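# Four arms pack stickered items into matching-color containers

## Task

Put every item into the container whose color is the same as the color of the sticker on that item.

## Robot and tools

Setup. Four identical i2rt Big YAM arms, named arm1, arm2, arm3 and arm4, share one workspace. Each has six revolute joints, a two-finger gripper and a wrist camera that sits above the hand and looks toward the fingertips. Four fixed room cameras also watch: cam_room_a1, cam_room_a2, cam_room_b1 and cam_room_b2. Reach is roughly 1.0 m from the joint1 axis.

Frame. Every pose is in one scene frame. The origin is on the floor and +z points up. Foot (base_link) poses, in metres with quaternion wxyz, and each foot faces along its own +x: arm1 (-0.644, +1.377, +0.914), quat (+0.682, +0.007, +0.004, +0.731). arm2 (-0.655, -0.555, +0.928), quat (+0.747, +0.002, +0.000, -0.665). arm3 (+0.651, -1.332, +0.868), quat (+0.663, -0.004, -0.006, -0.748). arm4 (+0.648, +0.477, +0.879), quat (+0.687, +0.001, +0.003, +0.727). The printed hand is the point between the finger pads, about 1 cm short of the tips. The fingers point along the hand's +z axis and the gap opens along its y axis. Printed positions get less exact at long reach.

move. Each of the keys arm1 to arm4 holds a separate object for that arm. An arm you omit gets nothing new, but it may still be driving toward an older target. Inside an arm's object:
- joints: absolute targets keyed by name. joint1_rad -2.879 to 2.879 (base yaw, positive is counter-clockwise from above, 0 points the way the foot faces). joint2_rad 0 to 3.141 (shoulder, 0 is the upper arm back and about level, rising as the value grows). joint3_rad 0 to 3.019 (elbow, 0 is fully folded). joint4_rad -1.692 to 1.57 (hand pitch, positive tilts the fingers up). joint5_rad -1.57 to 1.57 (sideways swing, positive to the arm's right). joint6_rad -2.094 to 2.094 (roll, positive is clockwise seen from behind). gripper_m 0 to 0.093 is the fingertip gap in metres. Tolerances for done are ±0.045, 0.14, 0.09, 0.055, 0.03, 0.035 rad and ±0.003 m.
- target: one list of 7 numbers [x, y, z, qw, qx, qy, qz]. It is an absolute hand pose in the scene frame, metres, in the same form as the printed hand line. The hand follows a straight line to it, starting from its current hand_target. When target is given, joints may contain only gripper_m.
- speed: the top speed of that line, 0.002 to 0.5 m/s, default 0.25. Rotation is capped at twice this number in rad/s. It is refused if target is missing.
- cameras: a list of camera names, or ["all"], or [] for none.
All motions in one call begin together. All hand lines finish together, at the pace of the slowest. A line takes 0.5 to 10 s and is cut off after 10 s. No call runs longer than 15 s. Paths ignore obstacles and the other arms. Hands lag, wander, can overshoot the speed, and often stop a centimetre or more off. Joint moves can swing the hand widely. A call with no action returns every state, all images and the scene number.

Results. The move line gives each commanded arm with done or its worst status. Statuses: off_target means the joint rested short and may still be pushing. time_out means the joint is now held near where it stopped and keeps pushing; on_its_own lists what is still moving, and held at shows the target, not the reading. not_followed, joint command not followed and pose unreachable mean the self/arm collision check blocked the targets. The arm may keep retrying until you send new targets. Arms listed as last shown were not commanded and repeat their old lines. hand_target is the pose at the held joint targets. Joint velocities are in rad/s (gripper m/s); within noise means the arm is still. Joint torques (N m, arm joints only) include gravity and offsets, and values 3 and 4 wrap at ±28. The pictures line gives the image order, and images may lag the state a little.

Gripping. When holding a rigid part at full force, gripper_m reads up to 0.005 m below its width (or up to 0.002 above). Closed on nothing it reads 0.000 to 0.003. For a firm grip, command about 0.005 m under the width at first touch, and go deeper for small, soft or round items. Soft items crush more the smaller the target. To release, command well above the reading. Force is about 50 to 64 N per pad.

wait: seconds 0 to 10, plus optional cameras. It commands nothing. zoom_image: camera name, and region [x0, y0, x1, y1] in pixels from the top-left, at most 504 by 504, taken from that camera's newest image. read_manual: section "licences" returns only licence text. finished_scene: scene is the integer of the current scene. It ends the scene for good, so call it only when every item sits in its matching container and stays there without help.

Cautions. Never knock items out of the work area or onto the floor. Do not drop items from height or release them while moving. Do not slam into fixed or heavy things. Avoid hard contact between arms; closing a gripper on another arm's fingers counts as such contact, and the collision check can act too late for fingers, housings and cameras. Arms keep pushing after contact, so pushing, holding loads or staying outstretched heats motors. A MOTOR HOT line appears at 85 °C. At 100 °C the arm goes limp for 30 to 60 s or more, and its keys show limit_stop_at_motor_heat; resend the targets afterward. To relieve a stuck joint, command its reported position. If a move or wait is refused or interrupted by a stop, later calls in the same reply for that scene are skipped. Loose objects can occasionally be nudged by outside pushes. The scene keeps running while you think, and your last command stays in force.

Each tool is called as a command line: name --argument value for each argument, lists and objects as JSON in quotes; but a table of rows of numbers goes row by row, as --pt "numbers of a row", without its own name.

## Session

move

Scene clock: 0.00 s.
Joint torques (N m): no reading
Motor temperatures (°C): arm1=[21 23 26 23 21 21 21] | arm2=[23 24 25 22 22 20 23] | arm3=[24 23 23 23 24 23 23] | arm4=[22 21 23 22 24 21 24]
Heat: arm1: hottest joint3_rad 26 °C; arm2: hottest joint3_rad 25 °C; arm3: hottest joint1_rad 24 °C; arm4: hottest joint5_rad 24 °C.
Joint velocities: within noise
arm1.joint_positions: joint1_rad=-0.168 joint2_rad=+0.560 joint3_rad=+1.361 joint4_rad=-1.410 joint5_rad=+0.240 joint6_rad=+0.692 gripper_m=+0.09396
arm1.joint_status: not commanded
arm1.hand: x=-0.5739 y=+1.5732 z=+1.4376 quat_wxyz=(-0.303, +0.280, -0.837, -0.359) (m; scene frame)
arm1.hand_target: x=-0.5739 y=+1.5706 z=+1.4504 quat_wxyz=(-0.308, +0.276, -0.832, -0.370) (m; scene frame)
arm1.hand_status: not commanded
arm2.joint_positions: joint1_rad=+0.198 joint2_rad=+0.483 joint3_rad=+1.641 joint4_rad=-1.210 joint5_rad=-0.086 joint6_rad=-0.484 gripper_m=+0.09396
arm2.joint_status: not commanded
arm2.hand: x=-0.6060 y=-0.6654 z=+1.6315 quat_wxyz=(-0.468, -0.246, -0.683, +0.505) (m; scene frame)
arm2.hand_target: x=-0.6080 y=-0.6596 z=+1.6377 quat_wxyz=(-0.472, -0.243, -0.677, +0.510) (m; scene frame)
arm2.hand_status: not commanded
arm3.joint_positions: joint1_rad=+0.130 joint2_rad=+0.645 joint3_rad=+1.695 joint4_rad=-1.138 joint5_rad=+0.075 joint6_rad=+0.392 gripper_m=+0.09396
arm3.joint_status: not commanded
arm3.hand: x=+0.6384 y=-1.5186 z=+1.5920 quat_wxyz=(-0.552, -0.621, -0.389, +0.398) (m; scene frame)
arm3.hand_target: x=+0.6384 y=-1.5137 z=+1.6002 quat_wxyz=(-0.558, -0.615, -0.384, +0.402) (m; scene frame)
arm3.hand_status: not commanded
arm4.joint_positions: joint1_rad=+0.147 joint2_rad=+0.437 joint3_rad=+1.709 joint4_rad=-1.566 joint5_rad=+0.245 joint6_rad=+0.670 gripper_m=+0.09396
arm4.joint_status: not commanded
arm4.hand: x=+0.6821 y=+0.5397 z=+1.5256 quat_wxyz=(-0.292, +0.355, -0.719, -0.522) (m; scene frame)
arm4.hand_target: x=+0.6830 y=+0.5357 z=+1.5308 quat_wxyz=(-0.294, +0.352, -0.714, -0.529) (m; scene frame)
arm4.hand_status: not commanded
pictures: arm1_cam_wrist, arm2_cam_wrist, arm3_cam_wrist, arm4_cam_wrist, cam_room_a1, cam_room_a2, cam_room_b1, cam_room_b2
Images, in order (width x height): arm1_cam_wrist 672x504, arm2_cam_wrist 672x504, arm3_cam_wrist 672x504, arm4_cam_wrist 672x504, cam_room_a1 672x504, cam_room_a2 672x504, cam_room_b1 672x504, cam_room_b2 672x504.

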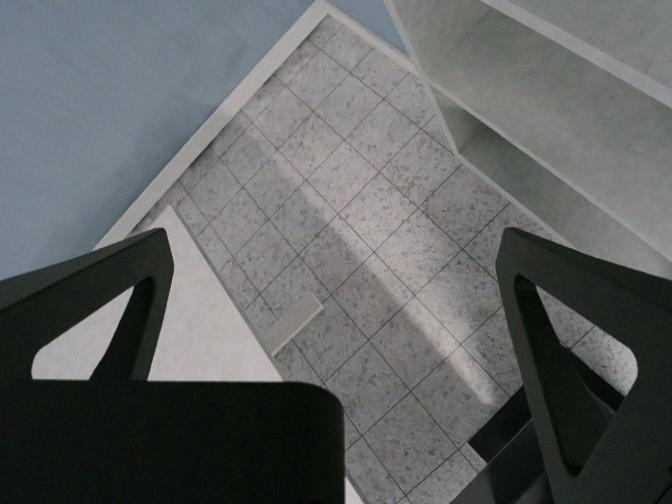

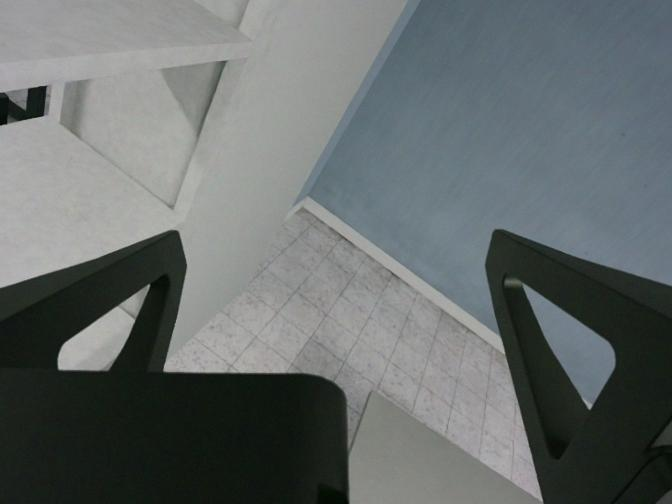

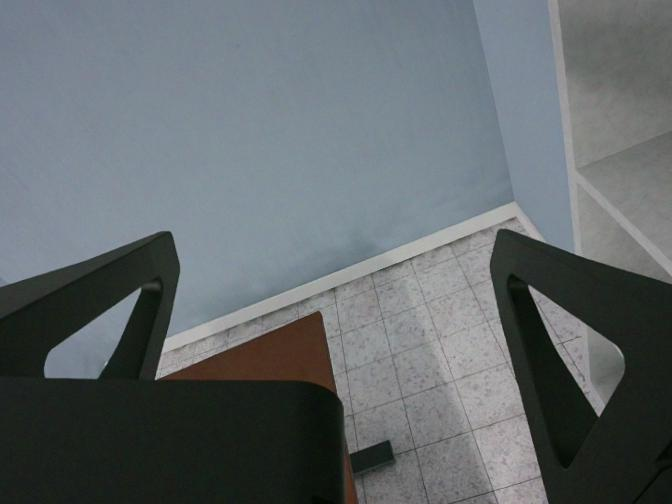

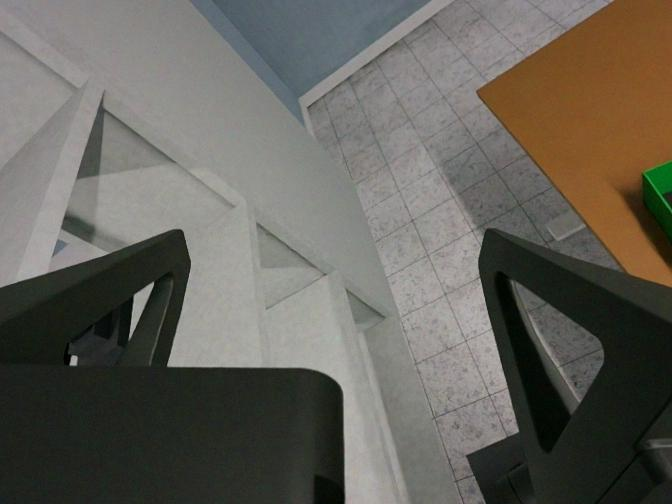

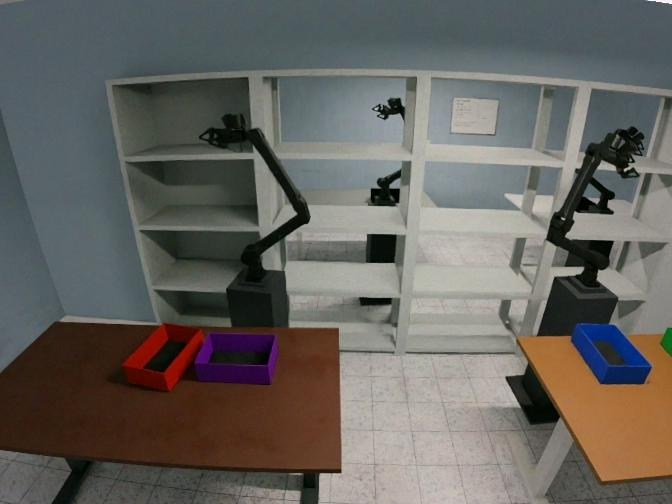

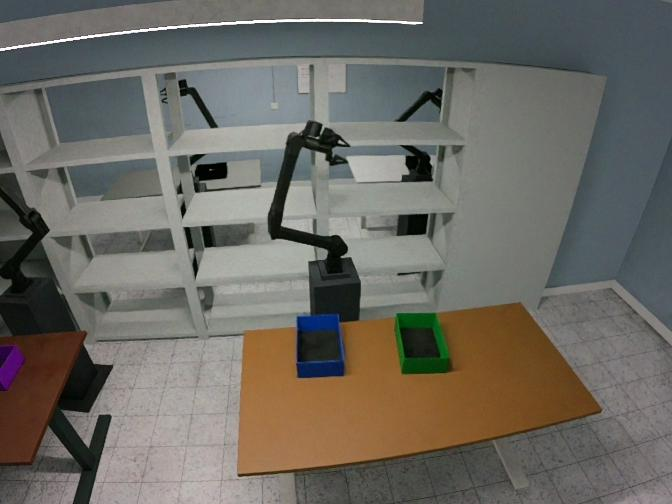

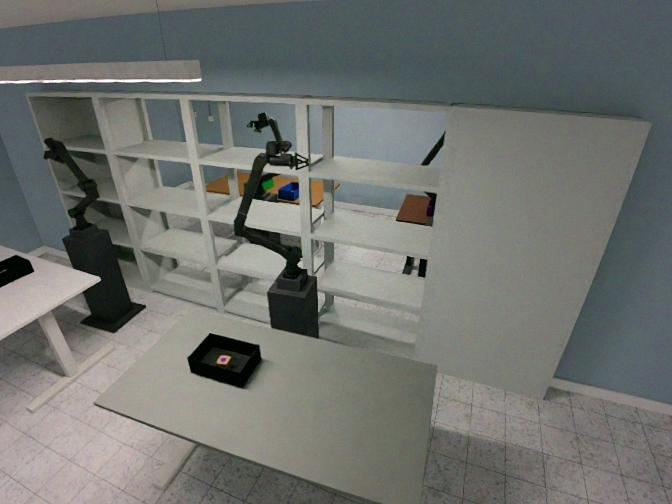

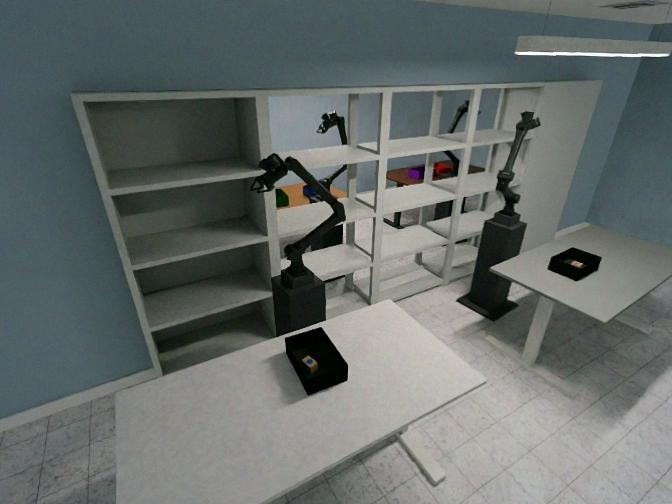

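move --arm1 '{"joints":{"joint1_rad":1.33,"joint2_rad":0.55,"joint3_rad":1.2,"joint4_rad":-1.4,"joint5_rad":0,"joint6_rad":0}}' --arm2 '{"joints":{"joint1_rad":-1.7,"joint2_rad":0.55,"joint3_rad":1.2,"joint4_rad":-1.4,"joint5_rad":0,"joint6_rad":0}}' --arm3 '{"joints":{"joint1_rad":1.65,"joint2_rad":0.55,"joint3_rad":1.2,"joint4_rad":-1.4,"joint5_rad":0,"joint6_rad":0}}' --arm4 '{"joints":{"joint1_rad":-1.6,"joint2_rad":0.55,"joint3_rad":1.2,"joint4_rad":-1.4,"joint5_rad":0,"joint6_rad":0}}'

move --arm1 '{"target":[-1.1,1.46,1.1,0,0.924,0,-0.383],"speed":0.4}' --arm2 '{"target":[-1.09,-0.53,1.1,0,0.924,0,-0.383],"speed":0.4}' --arm3 '{"target":[1.0,-1.33,1.1,0.383,0,0.924,0],"speed":0.4}' --arm4 '{"target":[1.0,0.45,1.1,0.383,0,0.924,0],"speed":0.4}' --cameras '["arm1_cam_wrist","arm2_cam_wrist","arm3_cam_wrist","arm4_cam_wrist"]'

Scene clock: 17.47 s.
Joint torques (N m): arm1=[-1.44 3.55 11.02 1.91 0.05 -0.05] | arm2=[0.38 -0.56 9.84 1.73 0 0.21] | arm3=[2.14 1.32 8.72 1.24 0.02 -0.12] | arm4=[0.62 0.85 8.73 1.68 0.05 -0.1]
Motor temperatures (°C): arm1=[21 23 28 23 21 21 21] | arm2=[23 24 26 22 22 20 23] | arm3=[24 23 24 23 24 23 23] | arm4=[22 21 23 22 24 21 24]
Heat: arm1: hottest joint3_rad 28 °C; arm2: hottest joint3_rad 26 °C; arm3: hottest joint1_rad 24 °C; arm4: hottest joint5_rad 24 °C.
move: arm1 done; arm2 done; arm3 done; arm4 done
Joint velocities: within noise
arm1.joint_positions: joint1_rad=+1.323 joint2_rad=+0.554 joint3_rad=+1.187 joint4_rad=-1.410 joint5_rad=-0.001 joint6_rad=+0.008 gripper_m=+0.09399
arm1.joint_status: all done
arm1.hand: x=-0.8535 y=+1.4156 z=+1.3570 quat_wxyz=(-0.033, +0.915, -0.086, -0.392) (m; scene frame)
arm1.hand_target: x=-0.8535 y=+1.4142 z=+1.3660 quat_wxyz=(-0.035, +0.910, -0.078, -0.405) (m; scene frame)
arm1.hand_status: not commanded
arm2.joint_positions: joint1_rad=-1.695 joint2_rad=+0.561 joint3_rad=+1.201 joint4_rad=-1.388 joint5_rad=+0.000 joint6_rad=-0.015 gripper_m=+0.09398
arm2.joint_status: all done
arm2.hand: x=-0.8814 y=-0.5546 z=+1.3768 quat_wxyz=(+0.006, -0.917, -0.004, +0.399) (m; scene frame)
arm2.hand_target: x=-0.8758 y=-0.5535 z=+1.3762 quat_wxyz=(+0.004, -0.917, +0.005, +0.398) (m; scene frame)
arm2.hand_status: not commanded
arm3.joint_positions: joint1_rad=+1.639 joint2_rad=+0.555 joint3_rad=+1.194 joint4_rad=-1.395 joint5_rad=+0.000 joint6_rad=+0.007 gripper_m=+0.09398
arm3.joint_status: all done
arm3.hand: x=+0.8729 y=-1.3377 z=+1.3132 quat_wxyz=(-0.397, -0.025, -0.917, +0.015) (m; scene frame)
arm3.hand_target: x=+0.8703 y=-1.3351 z=+1.3163 quat_wxyz=(-0.399, -0.016, -0.916, +0.015) (m; scene frame)
arm3.hand_status: not commanded
arm4.joint_positions: joint1_rad=-1.597 joint2_rad=+0.558 joint3_rad=+1.188 joint4_rad=-1.413 joint5_rad=+0.001 joint6_rad=+0.014 gripper_m=+0.09398
arm4.joint_status: all done
arm4.hand: x=+0.8708 y=+0.4850 z=+1.3170 quat_wxyz=(-0.382, +0.008, -0.924, -0.007) (m; scene frame)
arm4.hand_target: x=+0.8701 y=+0.4844 z=+1.3265 quat_wxyz=(-0.397, +0.013, -0.918, -0.004) (m; scene frame)
arm4.hand_status: not commanded
pictures: none

Scene clock: 19.17 s.
Joint torques (N m): arm1=[-2.84 -7.3 12.18 2.22 -0.15 -0.08] | arm2=[0.03 -9 10.39 3.02 -0.23 -0.08] | arm3=[2.14 -3.66 9.69 2.06 -0.08 -0.1] | arm4=[0.09 -3.37 9.85 1.84 -0.08 -0.12]
Motor temperatures (°C): arm1=[21 23 28 23 21 21 21] | arm2=[23 24 26 22 22 20 23] | arm3=[24 23 24 23 24 23 23] | arm4=[22 21 24 22 24 21 24]
Heat: arm1: hottest joint3_rad 28 °C; arm2: hottest joint3_rad 26 °C; arm3: hottest joint1_rad 24 °C; arm4: hottest joint3_rad 24 °C.
move: arm1 off_target; arm2 done; arm3 done; arm4 done
Joint velocities: within noise
arm1.joint_positions: joint1_rad=+1.272 joint2_rad=+1.208 joint3_rad=+0.778 joint4_rad=-0.432 joint5_rad=-0.166 joint6_rad=-0.164 gripper_m=+0.09399
arm1.joint_status: not commanded
arm1.hand: x=-1.0935 y=+1.4539 z=+1.0839 quat_wxyz=(+0.007, +0.932, -0.002, -0.361) (m; scene frame)
arm1.hand_target: x=-1.0996 y=+1.4599 z=+1.1000 quat_wxyz=(+0.000, +0.924, +0.000, -0.383) (m; scene frame)
arm1.hand_status: off_target (0.018 m and 2.8 deg from the pose sent, 0.359 m and 10.6 deg at the start)
arm2.joint_positions: joint1_rad=-1.761 joint2_rad=+1.103 joint3_rad=+0.697 joint4_rad=-0.401 joint5_rad=-0.056 joint6_rad=-0.041 gripper_m=+0.09398
arm2.joint_status: not commanded
arm2.hand: x=-1.0890 y=-0.5335 z=+1.0969 quat_wxyz=(-0.003, -0.928, +0.004, +0.373) (m; scene frame)
arm2.hand_target: x=-1.0899 y=-0.5300 z=+1.1000 quat_wxyz=(+0.000, -0.924, +0.000, +0.383) (m; scene frame)
arm2.hand_status: done (0.005 m and 1.4 deg from the pose sent, 0.347 m and 2.2 deg at the start)
arm3.joint_positions: joint1_rad=+1.664 joint2_rad=+0.763 joint3_rad=+0.672 joint4_rad=-0.718 joint5_rad=-0.016 joint6_rad=+0.007 gripper_m=+0.09398
arm3.joint_status: not commanded
arm3.hand: x=+0.9973 y=-1.3356 z=+1.0953 quat_wxyz=(-0.373, -0.010, -0.928, +0.003) (m; scene frame)
arm3.hand_target: x=+0.9999 y=-1.3300 z=+1.1001 quat_wxyz=(-0.383, +0.000, -0.924, +0.000) (m; scene frame)
arm3.hand_status: done (0.008 m and 1.8 deg from the pose sent, 0.248 m and 3.8 deg at the start)
arm4.joint_positions: joint1_rad=-1.743 joint2_rad=+0.773 joint3_rad=+0.641 joint4_rad=-0.682 joint5_rad=-0.085 joint6_rad=-0.070 gripper_m=+0.09398
arm4.joint_status: not commanded
arm4.hand: x=+0.9949 y=+0.4523 z=+1.0911 quat_wxyz=(-0.369, -0.005, -0.929, -0.004) (m; scene frame)
arm4.hand_target: x=+0.9998 y=+0.4500 z=+1.1002 quat_wxyz=(-0.383, +0.000, -0.924, +0.000) (m; scene frame)
arm4.hand_status: done (0.010 m and 1.9 deg from the pose sent, 0.255 m and 1.2 deg at the start)
pictures: arm1_cam_wrist, arm2_cam_wrist, arm3_cam_wrist, arm4_cam_wrist
Images, in order (width x height): arm1_cam_wrist 672x504, arm2_cam_wrist 672x504, arm3_cam_wrist 672x504, arm4_cam_wrist 672x504.

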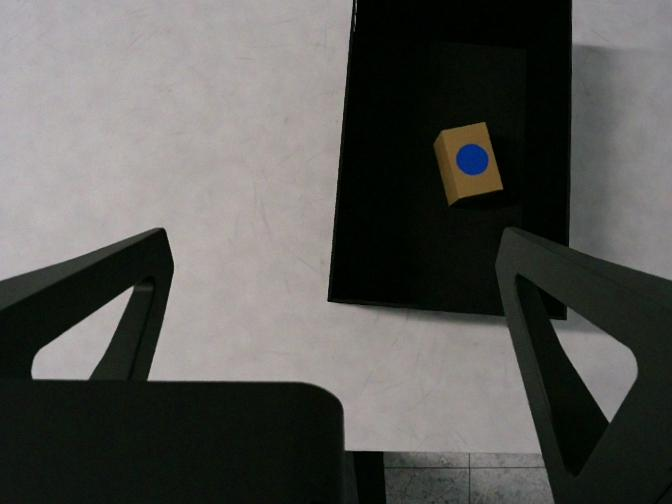

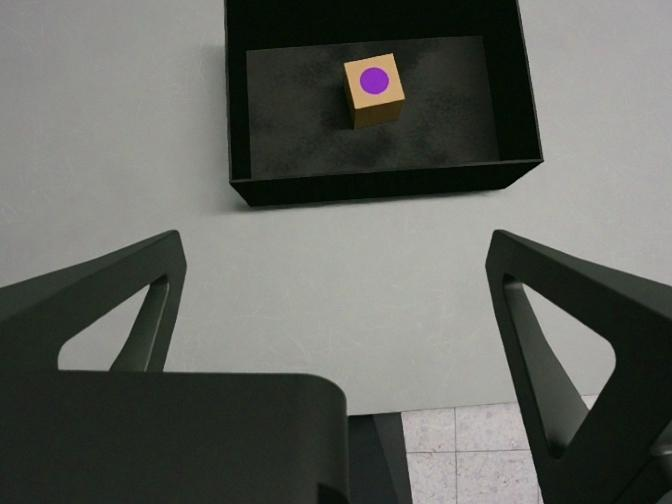

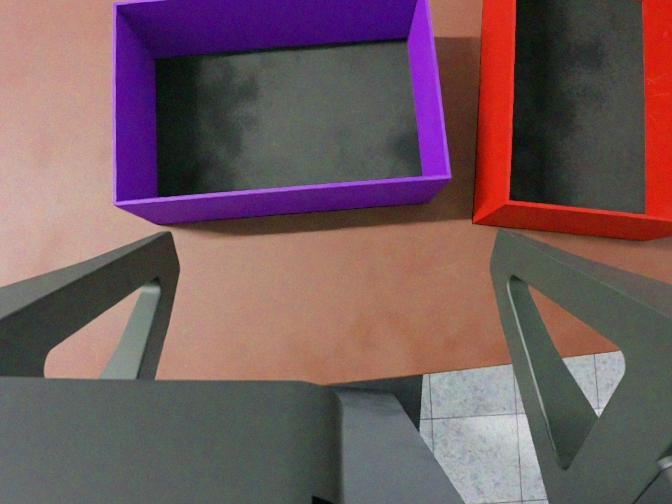

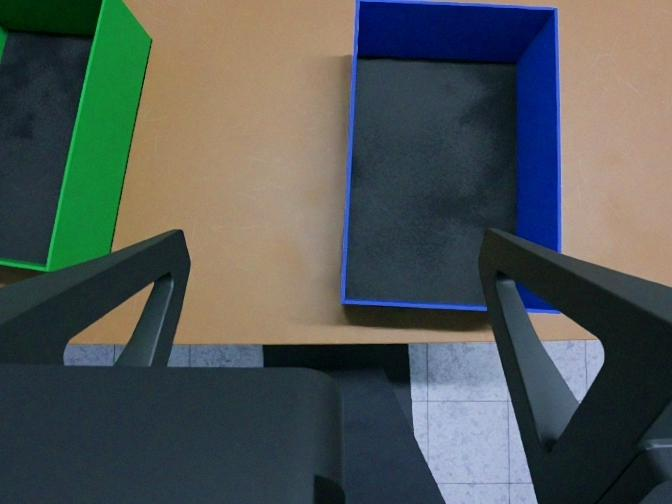

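move --arm1 '{"target":[-1.215,1.575,0.93,0.1874,-0.7466,0.5939,0.2356],"speed":0.35}' --arm2 '{"target":[-1.27,-0.497,0.9,-0.0288,-0.9496,-0.0914,0.2996],"speed":0.35}' --arm3 '{"joints":{"joint2_rad":0.534,"joint3_rad":1.403,"joint4_rad":-1.5,"joint5_rad":0,"joint6_rad":0}}' --arm4 '{"joints":{"joint2_rad":0.534,"joint3_rad":1.403,"joint4_rad":-1.5,"joint5_rad":0,"joint6_rad":0}}' --cameras '["arm1_cam_wrist","arm2_cam_wrist"]'

Scene clock: 56.17 s.
Joint torques (N m): arm1=[-1.96 -14.04 13.33 0.39 0.51 0.16] | arm2=[-0.09 -16.91 11.75 2.09 -0.36 -0.09] | arm3=[2.43 4.42 10.47 1.28 0.13 -0.11] | arm4=[0.15 4.19 9.46 0.88 0.19 0.16]
Motor temperatures (°C): arm1=[21 24 32 23 21 21 21] | arm2=[23 24 30 22 22 20 23] | arm3=[24 23 27 23 24 23 23] | arm4=[22 21 30 22 24 21 24]
Heat: arm1: hottest joint3_rad 32 °C; arm2: hottest joint3_rad 30 °C; arm3: hottest joint3_rad 27 °C; arm4: hottest joint3_rad 30 °C.
move: arm1 off_target; arm2 off_target; arm3 done; arm4 done
Joint velocities: within noise
arm1.joint_positions: joint1_rad=+1.326 joint2_rad=+1.974 joint3_rad=+1.285 joint4_rad=-0.661 joint5_rad=+0.553 joint6_rad=+1.077 gripper_m=+0.09400
arm1.joint_status: not commanded
arm1.hand: x=-1.1949 y=+1.5685 z=+0.9154 quat_wxyz=(-0.195, +0.755, -0.586, -0.220) (m; scene frame)
arm1.hand_target: x=-1.2139 y=+1.5748 z=+0.9304 quat_wxyz=(-0.187, +0.746, -0.593, -0.236) (m; scene frame)
arm1.hand_status: off_target (0.026 m and 2.4 deg from the pose sent, 0.231 m and 77.4 deg at the start)
arm2.joint_positions: joint1_rad=-1.827 joint2_rad=+1.921 joint3_rad=+1.067 joint4_rad=-0.162 joint5_rad=-0.191 joint6_rad=-0.265 gripper_m=+0.09398
arm2.joint_status: not commanded
arm2.hand: x=-1.2494 y=-0.5050 z=+0.8941 quat_wxyz=(-0.034, -0.954, -0.087, +0.285) (m; scene frame)
arm2.hand_target: x=-1.2689 y=-0.4971 z=+0.9005 quat_wxyz=(-0.029, -0.949, -0.091, +0.299) (m; scene frame)
arm2.hand_status: off_target (0.023 m and 2.0 deg from the pose sent, 0.270 m and 14.3 deg at the start)
arm3.joint_positions: joint1_rad=+1.664 joint2_rad=+0.526 joint3_rad=+1.365 joint4_rad=-1.493 joint5_rad=-0.002 joint6_rad=+0.007 gripper_m=+0.09398
arm3.joint_status: all done
arm3.hand: x=+0.8307 y=-1.3296 z=+1.3802 quat_wxyz=(-0.443, -0.012, -0.896, +0.010) (m; scene frame)
arm3.hand_target: x=+0.8276 y=-1.3272 z=+1.3948 quat_wxyz=(-0.453, -0.003, -0.891, +0.009) (m; scene frame)
arm3.hand_status: not commanded
arm4.joint_positions: joint1_rad=-1.743 joint2_rad=+0.528 joint3_rad=+1.367 joint4_rad=-1.489 joint5_rad=-0.003 joint6_rad=-0.014 gripper_m=+0.09398
arm4.joint_status: all done
arm4.hand: x=+0.8309 y=+0.4582 z=+1.3922 quat_wxyz=(-0.441, -0.044, -0.896, +0.029) (m; scene frame)
arm4.hand_target: x=+0.8263 y=+0.4570 z=+1.4053 quat_wxyz=(-0.450, -0.054, -0.891, +0.029) (m; scene frame)
arm4.hand_status: not commanded
pictures: arm1_cam_wrist, arm2_cam_wrist
Images, in order (width x height): arm1_cam_wrist 672x504, arm2_cam_wrist 672x504.

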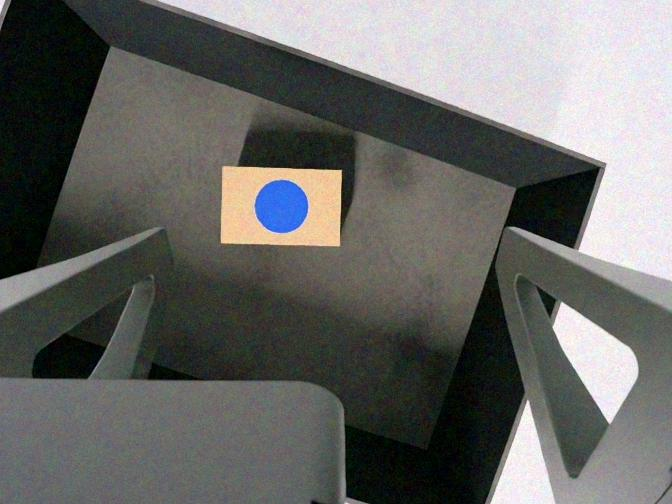

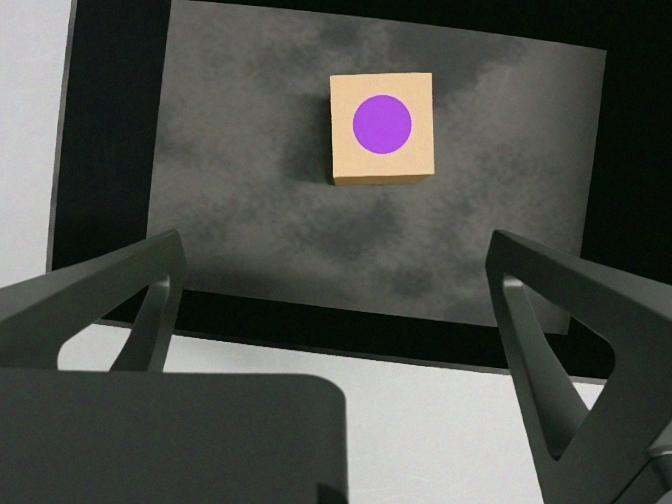

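move --arm1 '{"target":[-1.245,1.592,0.8,0.1874,-0.7466,0.5939,0.2356],"speed":0.15}' --arm2 '{"target":[-1.335,-0.487,0.79,-0.0288,-0.9496,-0.0914,0.2996],"speed":0.15}' --arm3 '{"joints":{"joint1_rad":-1.97}}' --arm4 '{"joints":{"joint1_rad":0.9}}' --cameras '["arm1_cam_wrist","arm2_cam_wrist"]'

Scene clock: 68.17 s.
Joint torques (N m): arm1=[-2.67 -17.03 11.07 1.13 0.39 -0.06] | arm2=[0.09 -20.13 10.69 2.48 -0.36 -0.08] | arm3=[0.38 4.01 10.52 1.28 0.01 -0.1] | arm4=[1.03 3.84 9.35 0.99 0.12 0.17]
Motor temperatures (°C): arm1=[21 24 32 23 22 21 21] | arm2=[23 25 31 22 22 20 23] | arm3=[24 23 28 23 24 23 23] | arm4=[22 21 30 22 24 21 24]
Heat: arm1: hottest joint3_rad 32 °C; arm2: hottest joint3_rad 31 °C; arm3: hottest joint3_rad 28 °C; arm4: hottest joint3_rad 30 °C.
move: arm1 off_target; arm2 off_target; arm3 done; arm4 done
Joint velocities: within noise
arm1.joint_positions: joint1_rad=+1.313 joint2_rad=+2.263 joint3_rad=+1.379 joint4_rad=-0.474 joint5_rad=+0.552 joint6_rad=+1.073 gripper_m=+0.09400
arm1.joint_status: not commanded
arm1.hand: x=-1.2225 y=+1.5816 z=+0.7896 quat_wxyz=(-0.198, +0.753, -0.589, -0.215) (m; scene frame)
arm1.hand_target: x=-1.2439 y=+1.5918 z=+0.8009 quat_wxyz=(-0.187, +0.746, -0.594, -0.236) (m; scene frame)
arm1.hand_status: off_target (0.027 m and 2.8 deg from the pose sent, 0.128 m and 2.4 deg at the start)
arm2.joint_positions: joint1_rad=-1.827 joint2_rad=+2.253 joint3_rad=+1.302 joint4_rad=-0.068 joint5_rad=-0.191 joint6_rad=-0.266 gripper_m=+0.09398
arm2.joint_status: not commanded
arm2.hand: x=-1.3164 y=-0.4952 z=+0.7893 quat_wxyz=(-0.034, -0.955, -0.087, +0.283) (m; scene frame)
arm2.hand_target: x=-1.3340 y=-0.4871 z=+0.7906 quat_wxyz=(-0.029, -0.949, -0.091, +0.299) (m; scene frame)
arm2.hand_status: off_target (0.020 m and 2.1 deg from the pose sent, 0.136 m and 1.9 deg at the start)
arm3.joint_positions: joint1_rad=-1.959 joint2_rad=+0.526 joint3_rad=+1.365 joint4_rad=-1.493 joint5_rad=+0.000 joint6_rad=+0.006 gripper_m=+0.09403
arm3.joint_status: all done
arm3.hand: x=+0.4930 y=-1.2363 z=+1.3785 quat_wxyz=(+0.104, -0.868, +0.231, +0.426) (m; scene frame)
arm3.hand_target: x=+0.4967 y=-1.2359 z=+1.3932 quat_wxyz=(+0.111, -0.863, +0.232, +0.435) (m; scene frame)
arm3.hand_status: not commanded
arm4.joint_positions: joint1_rad=+0.897 joint2_rad=+0.528 joint3_rad=+1.367 joint4_rad=-1.489 joint5_rad=-0.001 joint6_rad=-0.013 gripper_m=+0.09402
arm4.joint_status: all done
arm4.hand: x=+0.5023 y=+0.5845 z=+1.3934 quat_wxyz=(-0.135, +0.855, -0.268, -0.424) (m; scene frame)
arm4.hand_target: x=+0.5057 y=+0.5817 z=+1.4064 quat_wxyz=(-0.135, +0.849, -0.271, -0.433) (m; scene frame)
arm4.hand_status: not commanded
pictures: arm1_cam_wrist, arm2_cam_wrist
Images, in order (width x height): arm1_cam_wrist 672x504, arm2_cam_wrist 672x504.

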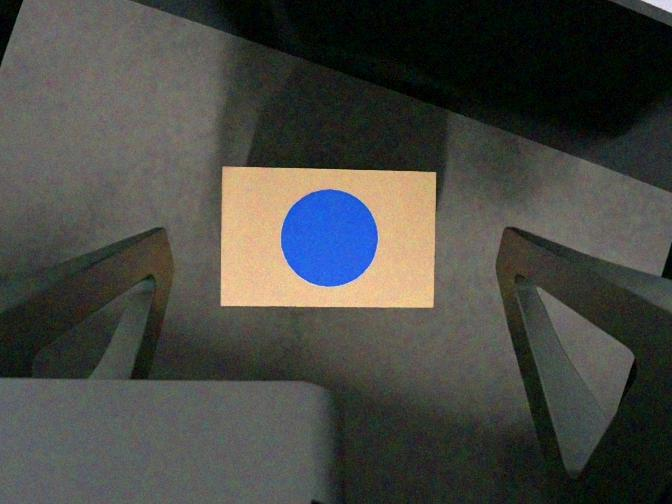

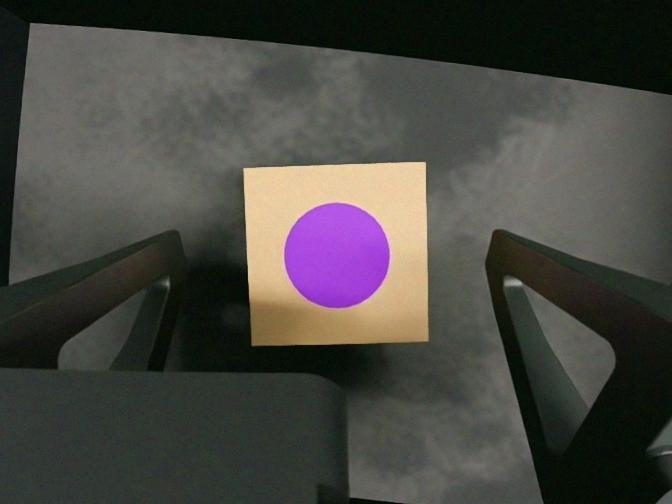

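move --arm1 '{"target":[-1.247,1.597,0.775,0.1874,-0.7466,0.5939,0.2356],"speed":0.1}' --arm2 '{"target":[-1.333,-0.487,0.766,-0.0288,-0.9496,-0.0914,0.2996],"speed":0.1}' --cameras '["arm1_cam_wrist","arm2_cam_wrist"]'

move --arm1 '{"joints":{"gripper_m":0.05}}' --arm2 '{"joints":{"gripper_m":0.043}}' --cameras '["arm1_cam_wrist","arm2_cam_wrist"]'

move --arm1 '{"target":[-1.15,1.55,0.98,0.1874,-0.7466,0.5939,0.2356],"speed":0.3}' --arm2 '{"target":[-1.2,-0.5,0.98,-0.0288,-0.9496,-0.0914,0.2996],"speed":0.3}' --cameras '["arm1_cam_wrist","arm2_cam_wrist"]'

Scene clock: 75.67 s.
Joint torques (N m): arm1=[-1.73 -17.14 10.5 1.48 0.39 -0.06] | arm2=[-0.09 -20.01 10.32 2.63 -0.35 -0.08] | arm3=[0.5 4.13 10.54 1.26 0.02 -0.12] | arm4=[1.32 3.55 9.25 0.91 0.15 0.18]
Motor temperatures (°C): arm1=[21 24 32 23 22 21 21] | arm2=[23 25 31 22 22 20 23] | arm3=[24 23 28 23 24 23 23] | arm4=[22 21 29 22 24 21 24]
Heat: arm1: hottest joint3_rad 32 °C; arm2: hottest joint3_rad 31 °C; arm3: hottest joint3_rad 28 °C; arm4: hottest joint3_rad 29 °C.
move: arm1 off_target; arm2 off_target
Joint velocities: within noise
arm1.joint_positions: joint1_rad=+1.305 joint2_rad=+2.313 joint3_rad=+1.398 joint4_rad=-0.434 joint5_rad=+0.550 joint6_rad=+1.064 gripper_m=+0.09400
arm1.joint_status: not commanded
arm1.hand: x=-1.2263 y=+1.5868 z=+0.7679 quat_wxyz=(-0.196, +0.753, -0.590, -0.217) (m; scene frame)
arm1.hand_target: x=-1.2460 y=+1.5969 z=+0.7758 quat_wxyz=(-0.187, +0.746, -0.594, -0.236) (m; scene frame)
arm1.hand_status: off_target (0.024 m and 2.5 deg from the pose sent, 0.032 m and 2.8 deg at the start)
arm2.joint_positions: joint1_rad=-1.827 joint2_rad=+2.298 joint3_rad=+1.308 joint4_rad=-0.029 joint5_rad=-0.192 joint6_rad=-0.266 gripper_m=+0.09398
arm2.joint_status: not commanded
arm2.hand: x=-1.3150 y=-0.4954 z=+0.7671 quat_wxyz=(-0.034, -0.955, -0.087, +0.283) (m; scene frame)
arm2.hand_target: x=-1.3320 y=-0.4871 z=+0.7667 quat_wxyz=(-0.029, -0.949, -0.091, +0.299) (m; scene frame)
arm2.hand_status: off_target (0.020 m and 2.2 deg from the pose sent, 0.030 m and 2.1 deg at the start)
arm3, arm4: as last shown
pictures: arm1_cam_wrist, arm2_cam_wrist
Images, in order (width x height): arm1_cam_wrist 672x504, arm2_cam_wrist 672x504.

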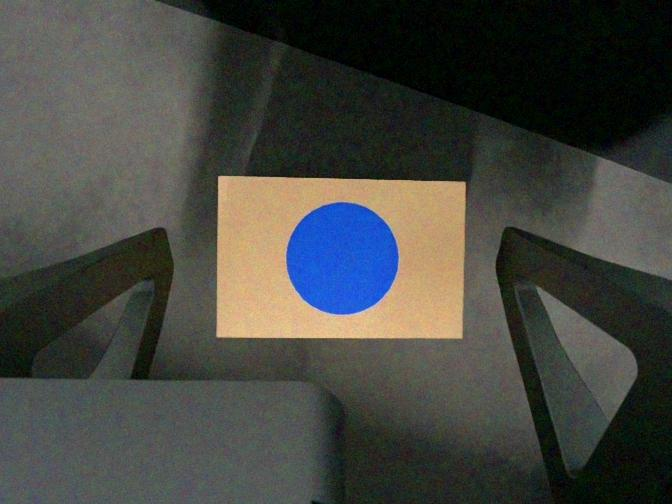

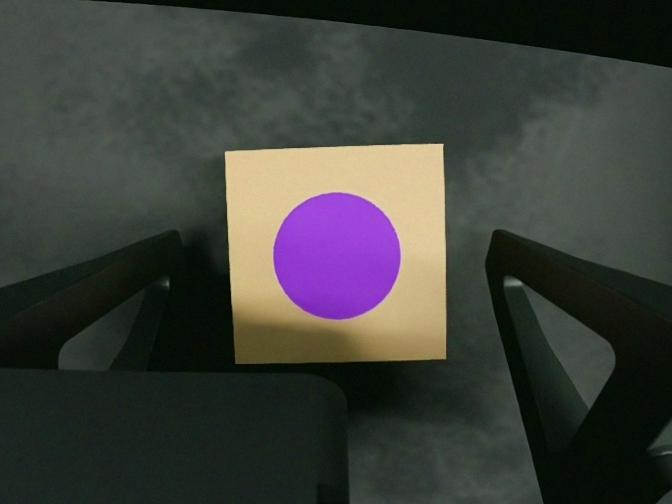

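Scene clock: 76.27 s.
Joint torques (N m): arm1=[-2.73 -17.26 10.11 1.03 0.33 -0.01] | arm2=[-0.03 -20.07 10.22 2.55 -0.32 -0.06] | arm3=[0.56 4.07 10.54 1.29 0.01 -0.11] | arm4=[0.97 4.07 9.33 0.95 0.12 0.16]
Motor temperatures (°C): arm1=[21 24 32 23 22 21 21] | arm2=[23 25 31 22 22 20 23] | arm3=[24 23 28 23 24 23 23] | arm4=[22 21 29 22 24 21 24]
Heat: arm1: hottest joint3_rad 32 °C; arm2: hottest joint3_rad 31 °C; arm3: hottest joint3_rad 28 °C; arm4: hottest joint3_rad 29 °C.
move: arm1 done; arm2 off_target
Joint velocities: within noise
arm1.joint_positions: joint1_rad=+1.305 joint2_rad=+2.313 joint3_rad=+1.405 joint4_rad=-0.431 joint5_rad=+0.550 joint6_rad=+1.063 gripper_m=+0.05007
arm1.joint_status: all done
arm1.hand: x=-1.2303 y=+1.5877 z=+0.7701 quat_wxyz=(-0.195, +0.752, -0.590, -0.221) (m; scene frame)
arm1.hand_target: x=-1.2460 y=+1.5969 z=+0.7757 quat_wxyz=(-0.187, +0.746, -0.594, -0.236) (m; scene frame)
arm1.hand_status: not commanded
arm2.joint_positions: joint1_rad=-1.827 joint2_rad=+2.298 joint3_rad=+1.309 joint4_rad=-0.028 joint5_rad=-0.193 joint6_rad=-0.268 gripper_m=+0.05316
arm2.joint_status: gripper_m off_target (ended at +0.05319, target +0.04300)
arm2.hand: x=-1.3157 y=-0.4952 z=+0.7676 quat_wxyz=(-0.034, -0.954, -0.088, +0.284) (m; scene frame)
arm2.hand_target: x=-1.3320 y=-0.4870 z=+0.7667 quat_wxyz=(-0.029, -0.949, -0.091, +0.299) (m; scene frame)
arm2.hand_status: not commanded
arm3, arm4: as last shown
pictures: arm1_cam_wrist, arm2_cam_wrist
Images, in order (width x height): arm1_cam_wrist 672x504, arm2_cam_wrist 672x504.

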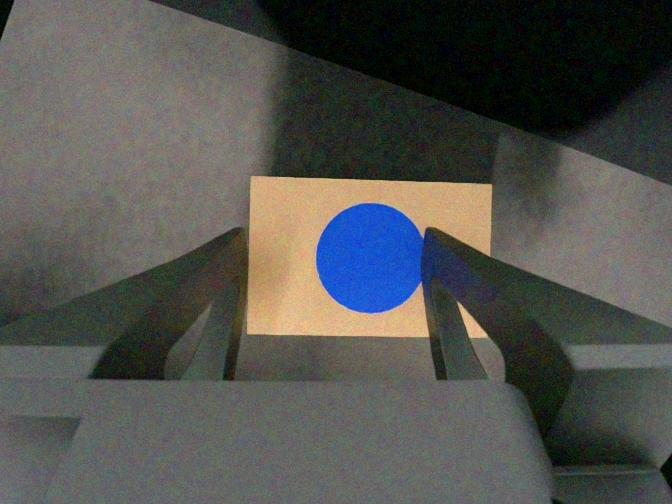

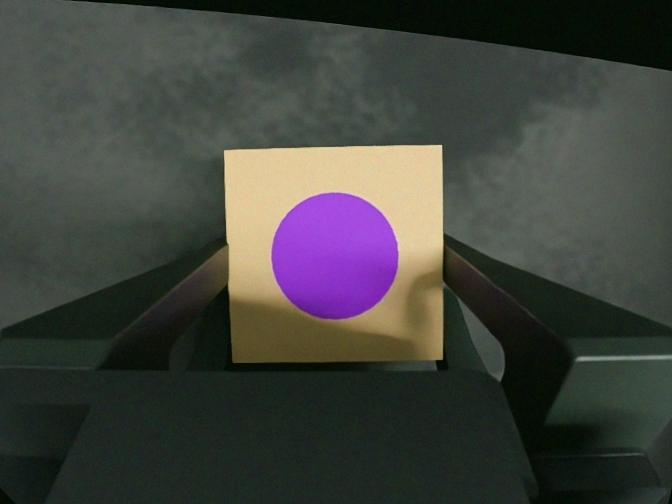

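Scene clock: 77.80 s.
Joint torques (N m): arm1=[-0.62 -13.39 9.18 0.44 0.49 0.11] | arm2=[-0.09 -15.21 8.49 1.39 -0.36 -0.08] | arm3=[0.5 4.13 10.55 1.29 0.02 -0.11] | arm4=[1.32 3.72 9.39 1.01 0.12 0.17]
Motor temperatures (°C): arm1=[21 25 32 23 22 21 21] | arm2=[23 25 31 22 22 20 23] | arm3=[24 23 28 23 24 23 23] | arm4=[22 21 29 22 24 21 24]
Heat: arm1: hottest joint3_rad 32 °C; arm2: hottest joint3_rad 31 °C; arm3: hottest joint3_rad 28 °C; arm4: hottest joint3_rad 29 °C.
move: arm1 done; arm2 off_target
Joint velocities: within noise
arm1.joint_positions: joint1_rad=+1.341 joint2_rad=+1.762 joint3_rad=+1.160 joint4_rad=-0.718 joint5_rad=+0.560 joint6_rad=+1.107 gripper_m=+0.05007
arm1.joint_status: not commanded
arm1.hand: x=-1.1514 y=+1.5538 z=+0.9812 quat_wxyz=(-0.186, +0.746, -0.594, -0.239) (m; scene frame)
arm1.hand_target: x=-1.1500 y=+1.5500 z=+0.9799 quat_wxyz=(-0.187, +0.746, -0.594, -0.235) (m; scene frame)
arm1.hand_status: done (0.004 m and 0.4 deg from the pose sent, 0.228 m and 2.0 deg at the start)
arm2.joint_positions: joint1_rad=-1.843 joint2_rad=+1.643 joint3_rad=+0.961 joint4_rad=-0.277 joint5_rad=-0.201 joint6_rad=-0.279 gripper_m=+0.05316
arm2.joint_status: not commanded
arm2.hand: x=-1.2076 y=-0.5037 z=+0.9895 quat_wxyz=(-0.028, -0.945, -0.089, +0.312) (m; scene frame)
arm2.hand_target: x=-1.2001 y=-0.5001 z=+0.9803 quat_wxyz=(-0.029, -0.949, -0.091, +0.300) (m; scene frame)
arm2.hand_status: off_target (0.013 m and 1.5 deg from the pose sent, 0.242 m and 2.0 deg at the start)
arm3, arm4: as last shown
pictures: arm1_cam_wrist, arm2_cam_wrist
Images, in order (width x height): arm1_cam_wrist 672x504, arm2_cam_wrist 672x504.

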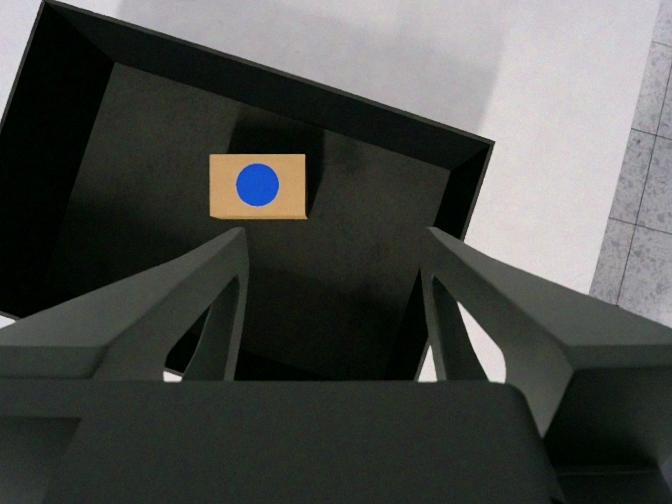

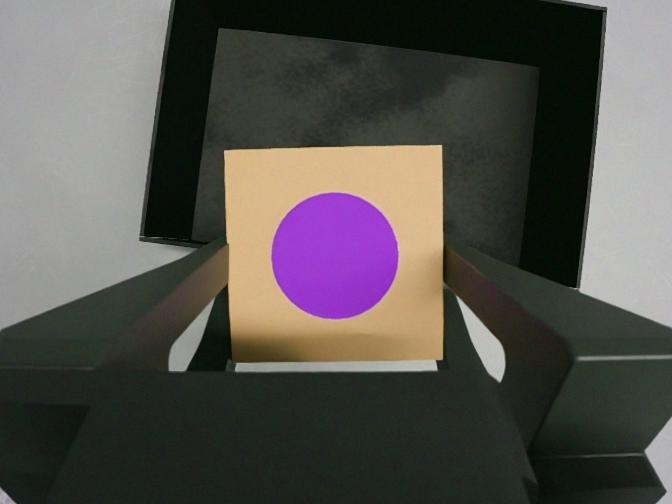

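move --arm1 '{"target":[-1.24,1.595,0.8,0.1874,-0.7466,0.5939,0.2356],"speed":0.25,"joints":{"gripper_m":0.093}}' --arm2 '{"joints":{"joint2_rad":0.534,"joint3_rad":1.403,"joint4_rad":-1.5,"joint5_rad":0,"joint6_rad":0}}'

move --arm1 '{"target":[-1.244,1.602,0.754,0.1874,-0.7466,0.5939,0.2356],"speed":0.08}' --arm2 '{"joints":{"joint1_rad":0.89}}' --cameras '["arm1_cam_wrist"]'

Scene clock: 91.63 s.
Joint torques (N m): arm1=[-2.26 -17.96 10.73 1.24 0.39 -0.07] | arm2=[0.21 2.2 7.68 1.89 0.14 0.22] | arm3=[0.5 3.96 10.52 1.25 0.01 -0.11] | arm4=[1.03 3.9 9.2 0.9 0.11 0.16]
Motor temperatures (°C): arm1=[21 25 32 23 22 21 21] | arm2=[23 26 30 22 22 20 23] | arm3=[24 23 29 23 24 23 23] | arm4=[22 21 29 22 24 21 24]
Heat: arm1: hottest joint3_rad 32 °C; arm2: hottest joint3_rad 30 °C; arm3: hottest joint3_rad 29 °C; arm4: hottest joint3_rad 29 °C.
move: arm1 off_target; arm2 done
Joint velocities: within noise
arm1.joint_positions: joint1_rad=+1.304 joint2_rad=+2.261 joint3_rad=+1.366 joint4_rad=-0.458 joint5_rad=+0.550 joint6_rad=+1.066 gripper_m=+0.09293
arm1.joint_status: all done
arm1.hand: x=-1.2181 y=+1.5856 z=+0.7876 quat_wxyz=(-0.197, +0.753, -0.590, -0.215) (m; scene frame)
arm1.hand_target: x=-1.2389 y=+1.5948 z=+0.8007 quat_wxyz=(-0.188, +0.746, -0.594, -0.236) (m; scene frame)
arm1.hand_status: off_target (0.027 m and 2.8 deg from the pose sent, 0.206 m and 0.5 deg at the start)
arm2.joint_positions: joint1_rad=-1.845 joint2_rad=+0.538 joint3_rad=+1.412 joint4_rad=-1.488 joint5_rad=-0.003 joint6_rad=-0.015 gripper_m=+0.05318
arm2.joint_status: all done
arm2.hand: x=-0.8329 y=-0.5291 z=+1.4609 quat_wxyz=(+0.040, -0.886, +0.061, +0.458) (m; scene frame)
arm2.hand_target: x=-0.8309 y=-0.5274 z=+1.4549 quat_wxyz=(+0.039, -0.889, +0.073, +0.450) (m; scene frame)
arm2.hand_status: not commanded
arm3, arm4: as last shown
pictures: none

Scene clock: 93.90 s.
Joint torques (N m): arm1=[-2.32 -17.61 10.17 1.48 0.35 -0.04] | arm2=[1.26 2.14 7.66 1.88 0.01 0.21] | arm3=[0.5 4.07 10.51 1.32 0.01 -0.11] | arm4=[0.91 4.19 9.37 0.81 0.15 0.16]
Motor temperatures (°C): arm1=[21 25 32 23 22 21 21] | arm2=[23 26 30 22 22 20 23] | arm3=[24 23 29 23 24 23 23] | arm4=[22 21 29 22 24 21 24]
Heat: arm1: hottest joint3_rad 32 °C; arm2: hottest joint3_rad 30 °C; arm3: hottest joint3_rad 29 °C; arm4: hottest joint3_rad 29 °C.
move: arm1 off_target; arm2 done
Joint velocities: within noise
arm1.joint_positions: joint1_rad=+1.295 joint2_rad=+2.354 joint3_rad=+1.400 joint4_rad=-0.392 joint5_rad=+0.547 joint6_rad=+1.054 gripper_m=+0.09293
arm1.joint_status: not commanded
arm1.hand: x=-1.2228 y=+1.5916 z=+0.7463 quat_wxyz=(-0.197, +0.753, -0.590, -0.216) (m; scene frame)
arm1.hand_target: x=-1.2431 y=+1.6019 z=+0.7550 quat_wxyz=(-0.187, +0.746, -0.594, -0.236) (m; scene frame)
arm1.hand_status: off_target (0.025 m and 2.6 deg from the pose sent, 0.045 m and 2.7 deg at the start)
arm2.joint_positions: joint1_rad=+0.884 joint2_rad=+0.538 joint3_rad=+1.412 joint4_rad=-1.488 joint5_rad=-0.001 joint6_rad=-0.014 gripper_m=+0.05313
arm2.joint_status: all done
arm2.hand: x=-0.5055 y=-0.6538 z=+1.4611 quat_wxyz=(-0.442, -0.244, -0.854, +0.131) (m; scene frame)
arm2.hand_target: x=-0.5065 y=-0.6521 z=+1.4551 quat_wxyz=(-0.435, -0.249, -0.856, +0.124) (m; scene frame)
arm2.hand_status: not commanded
arm3, arm4: as last shown
pictures: arm1_cam_wrist
Images, in order (width x height): arm1_cam_wrist 672x504.

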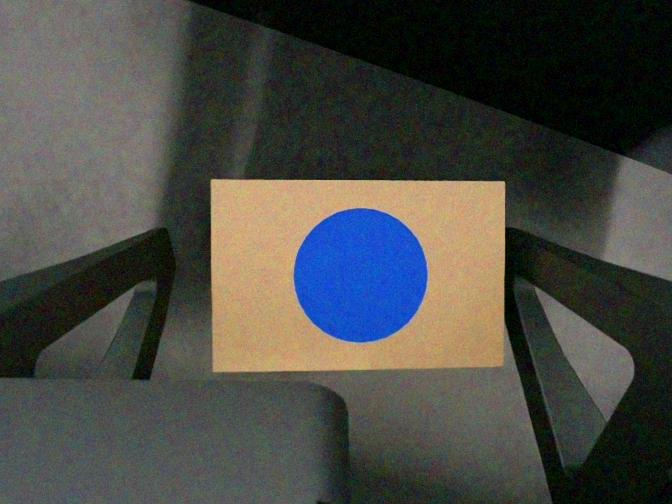

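move --arm1 '{"joints":{"gripper_m":0.058}}' --arm2 '{"target":[-0.3,-0.78,1.17,0.292,0.263,0.917,-0.083],"speed":0.3}' --cameras '["arm1_cam_wrist","arm2_cam_wrist"]'

Scene clock: 98.97 s.
Joint torques (N m): arm1=[-2.43 -17.61 10.37 1.18 0.39 -0.08] | arm2=[1.38 -9.35 11.04 2.82 0 0.17] | arm3=[0.38 3.96 10.56 1.26 0 -0.12] | arm4=[0.85 3.72 9.32 0.95 0.16 0.15]
Motor temperatures (°C): arm1=[21 25 32 23 22 21 21] | arm2=[23 25 30 22 22 20 24] | arm3=[24 23 29 23 24 23 23] | arm4=[22 21 30 22 24 21 24]
Heat: arm1: hottest joint3_rad 32 °C; arm2: hottest joint3_rad 30 °C; arm3: hottest joint3_rad 29 °C; arm4: hottest joint3_rad 30 °C.
move: arm1 off_target; arm2 done
Joint velocities: within noise
arm1.joint_positions: joint1_rad=+1.295 joint2_rad=+2.354 joint3_rad=+1.400 joint4_rad=-0.390 joint5_rad=+0.547 joint6_rad=+1.053 gripper_m=+0.06928
arm1.joint_status: gripper_m off_target (ended at +0.06930, target +0.05800)
arm1.hand: x=-1.2232 y=+1.5916 z=+0.7463 quat_wxyz=(-0.196, +0.753, -0.590, -0.217) (m; scene frame)
arm1.hand_target: x=-1.2431 y=+1.6019 z=+0.7550 quat_wxyz=(-0.188, +0.746, -0.594, -0.236) (m; scene frame)
arm1.hand_status: not commanded
arm2.joint_positions: joint1_rad=+0.884 joint2_rad=+1.075 joint3_rad=+0.939 joint4_rad=-0.845 joint5_rad=-0.001 joint6_rad=-0.014 gripper_m=+0.05313
arm2.joint_status: not commanded
arm2.hand: x=-0.3037 y=-0.7817 z=+1.1660 quat_wxyz=(-0.279, -0.263, -0.920, +0.082) (m; scene frame)
arm2.hand_target: x=-0.3000 y=-0.7799 z=+1.1700 quat_wxyz=(-0.292, -0.263, -0.916, +0.083) (m; scene frame)
arm2.hand_status: done (0.006 m and 1.6 deg from the pose sent, 0.378 m and 19.5 deg at the start)
arm3, arm4: as last shown
pictures: arm1_cam_wrist, arm2_cam_wrist
Images, in order (width x height): arm1_cam_wrist 672x504, arm2_cam_wrist 672x504.

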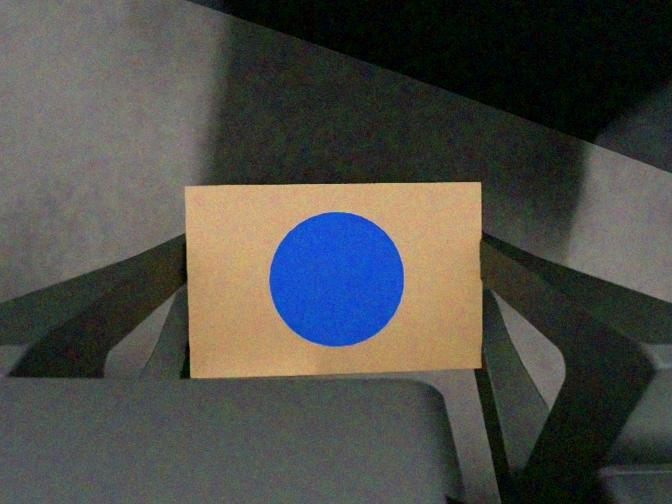

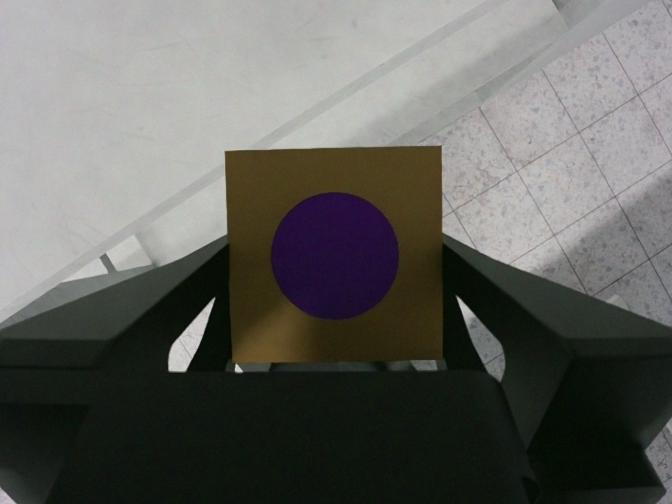

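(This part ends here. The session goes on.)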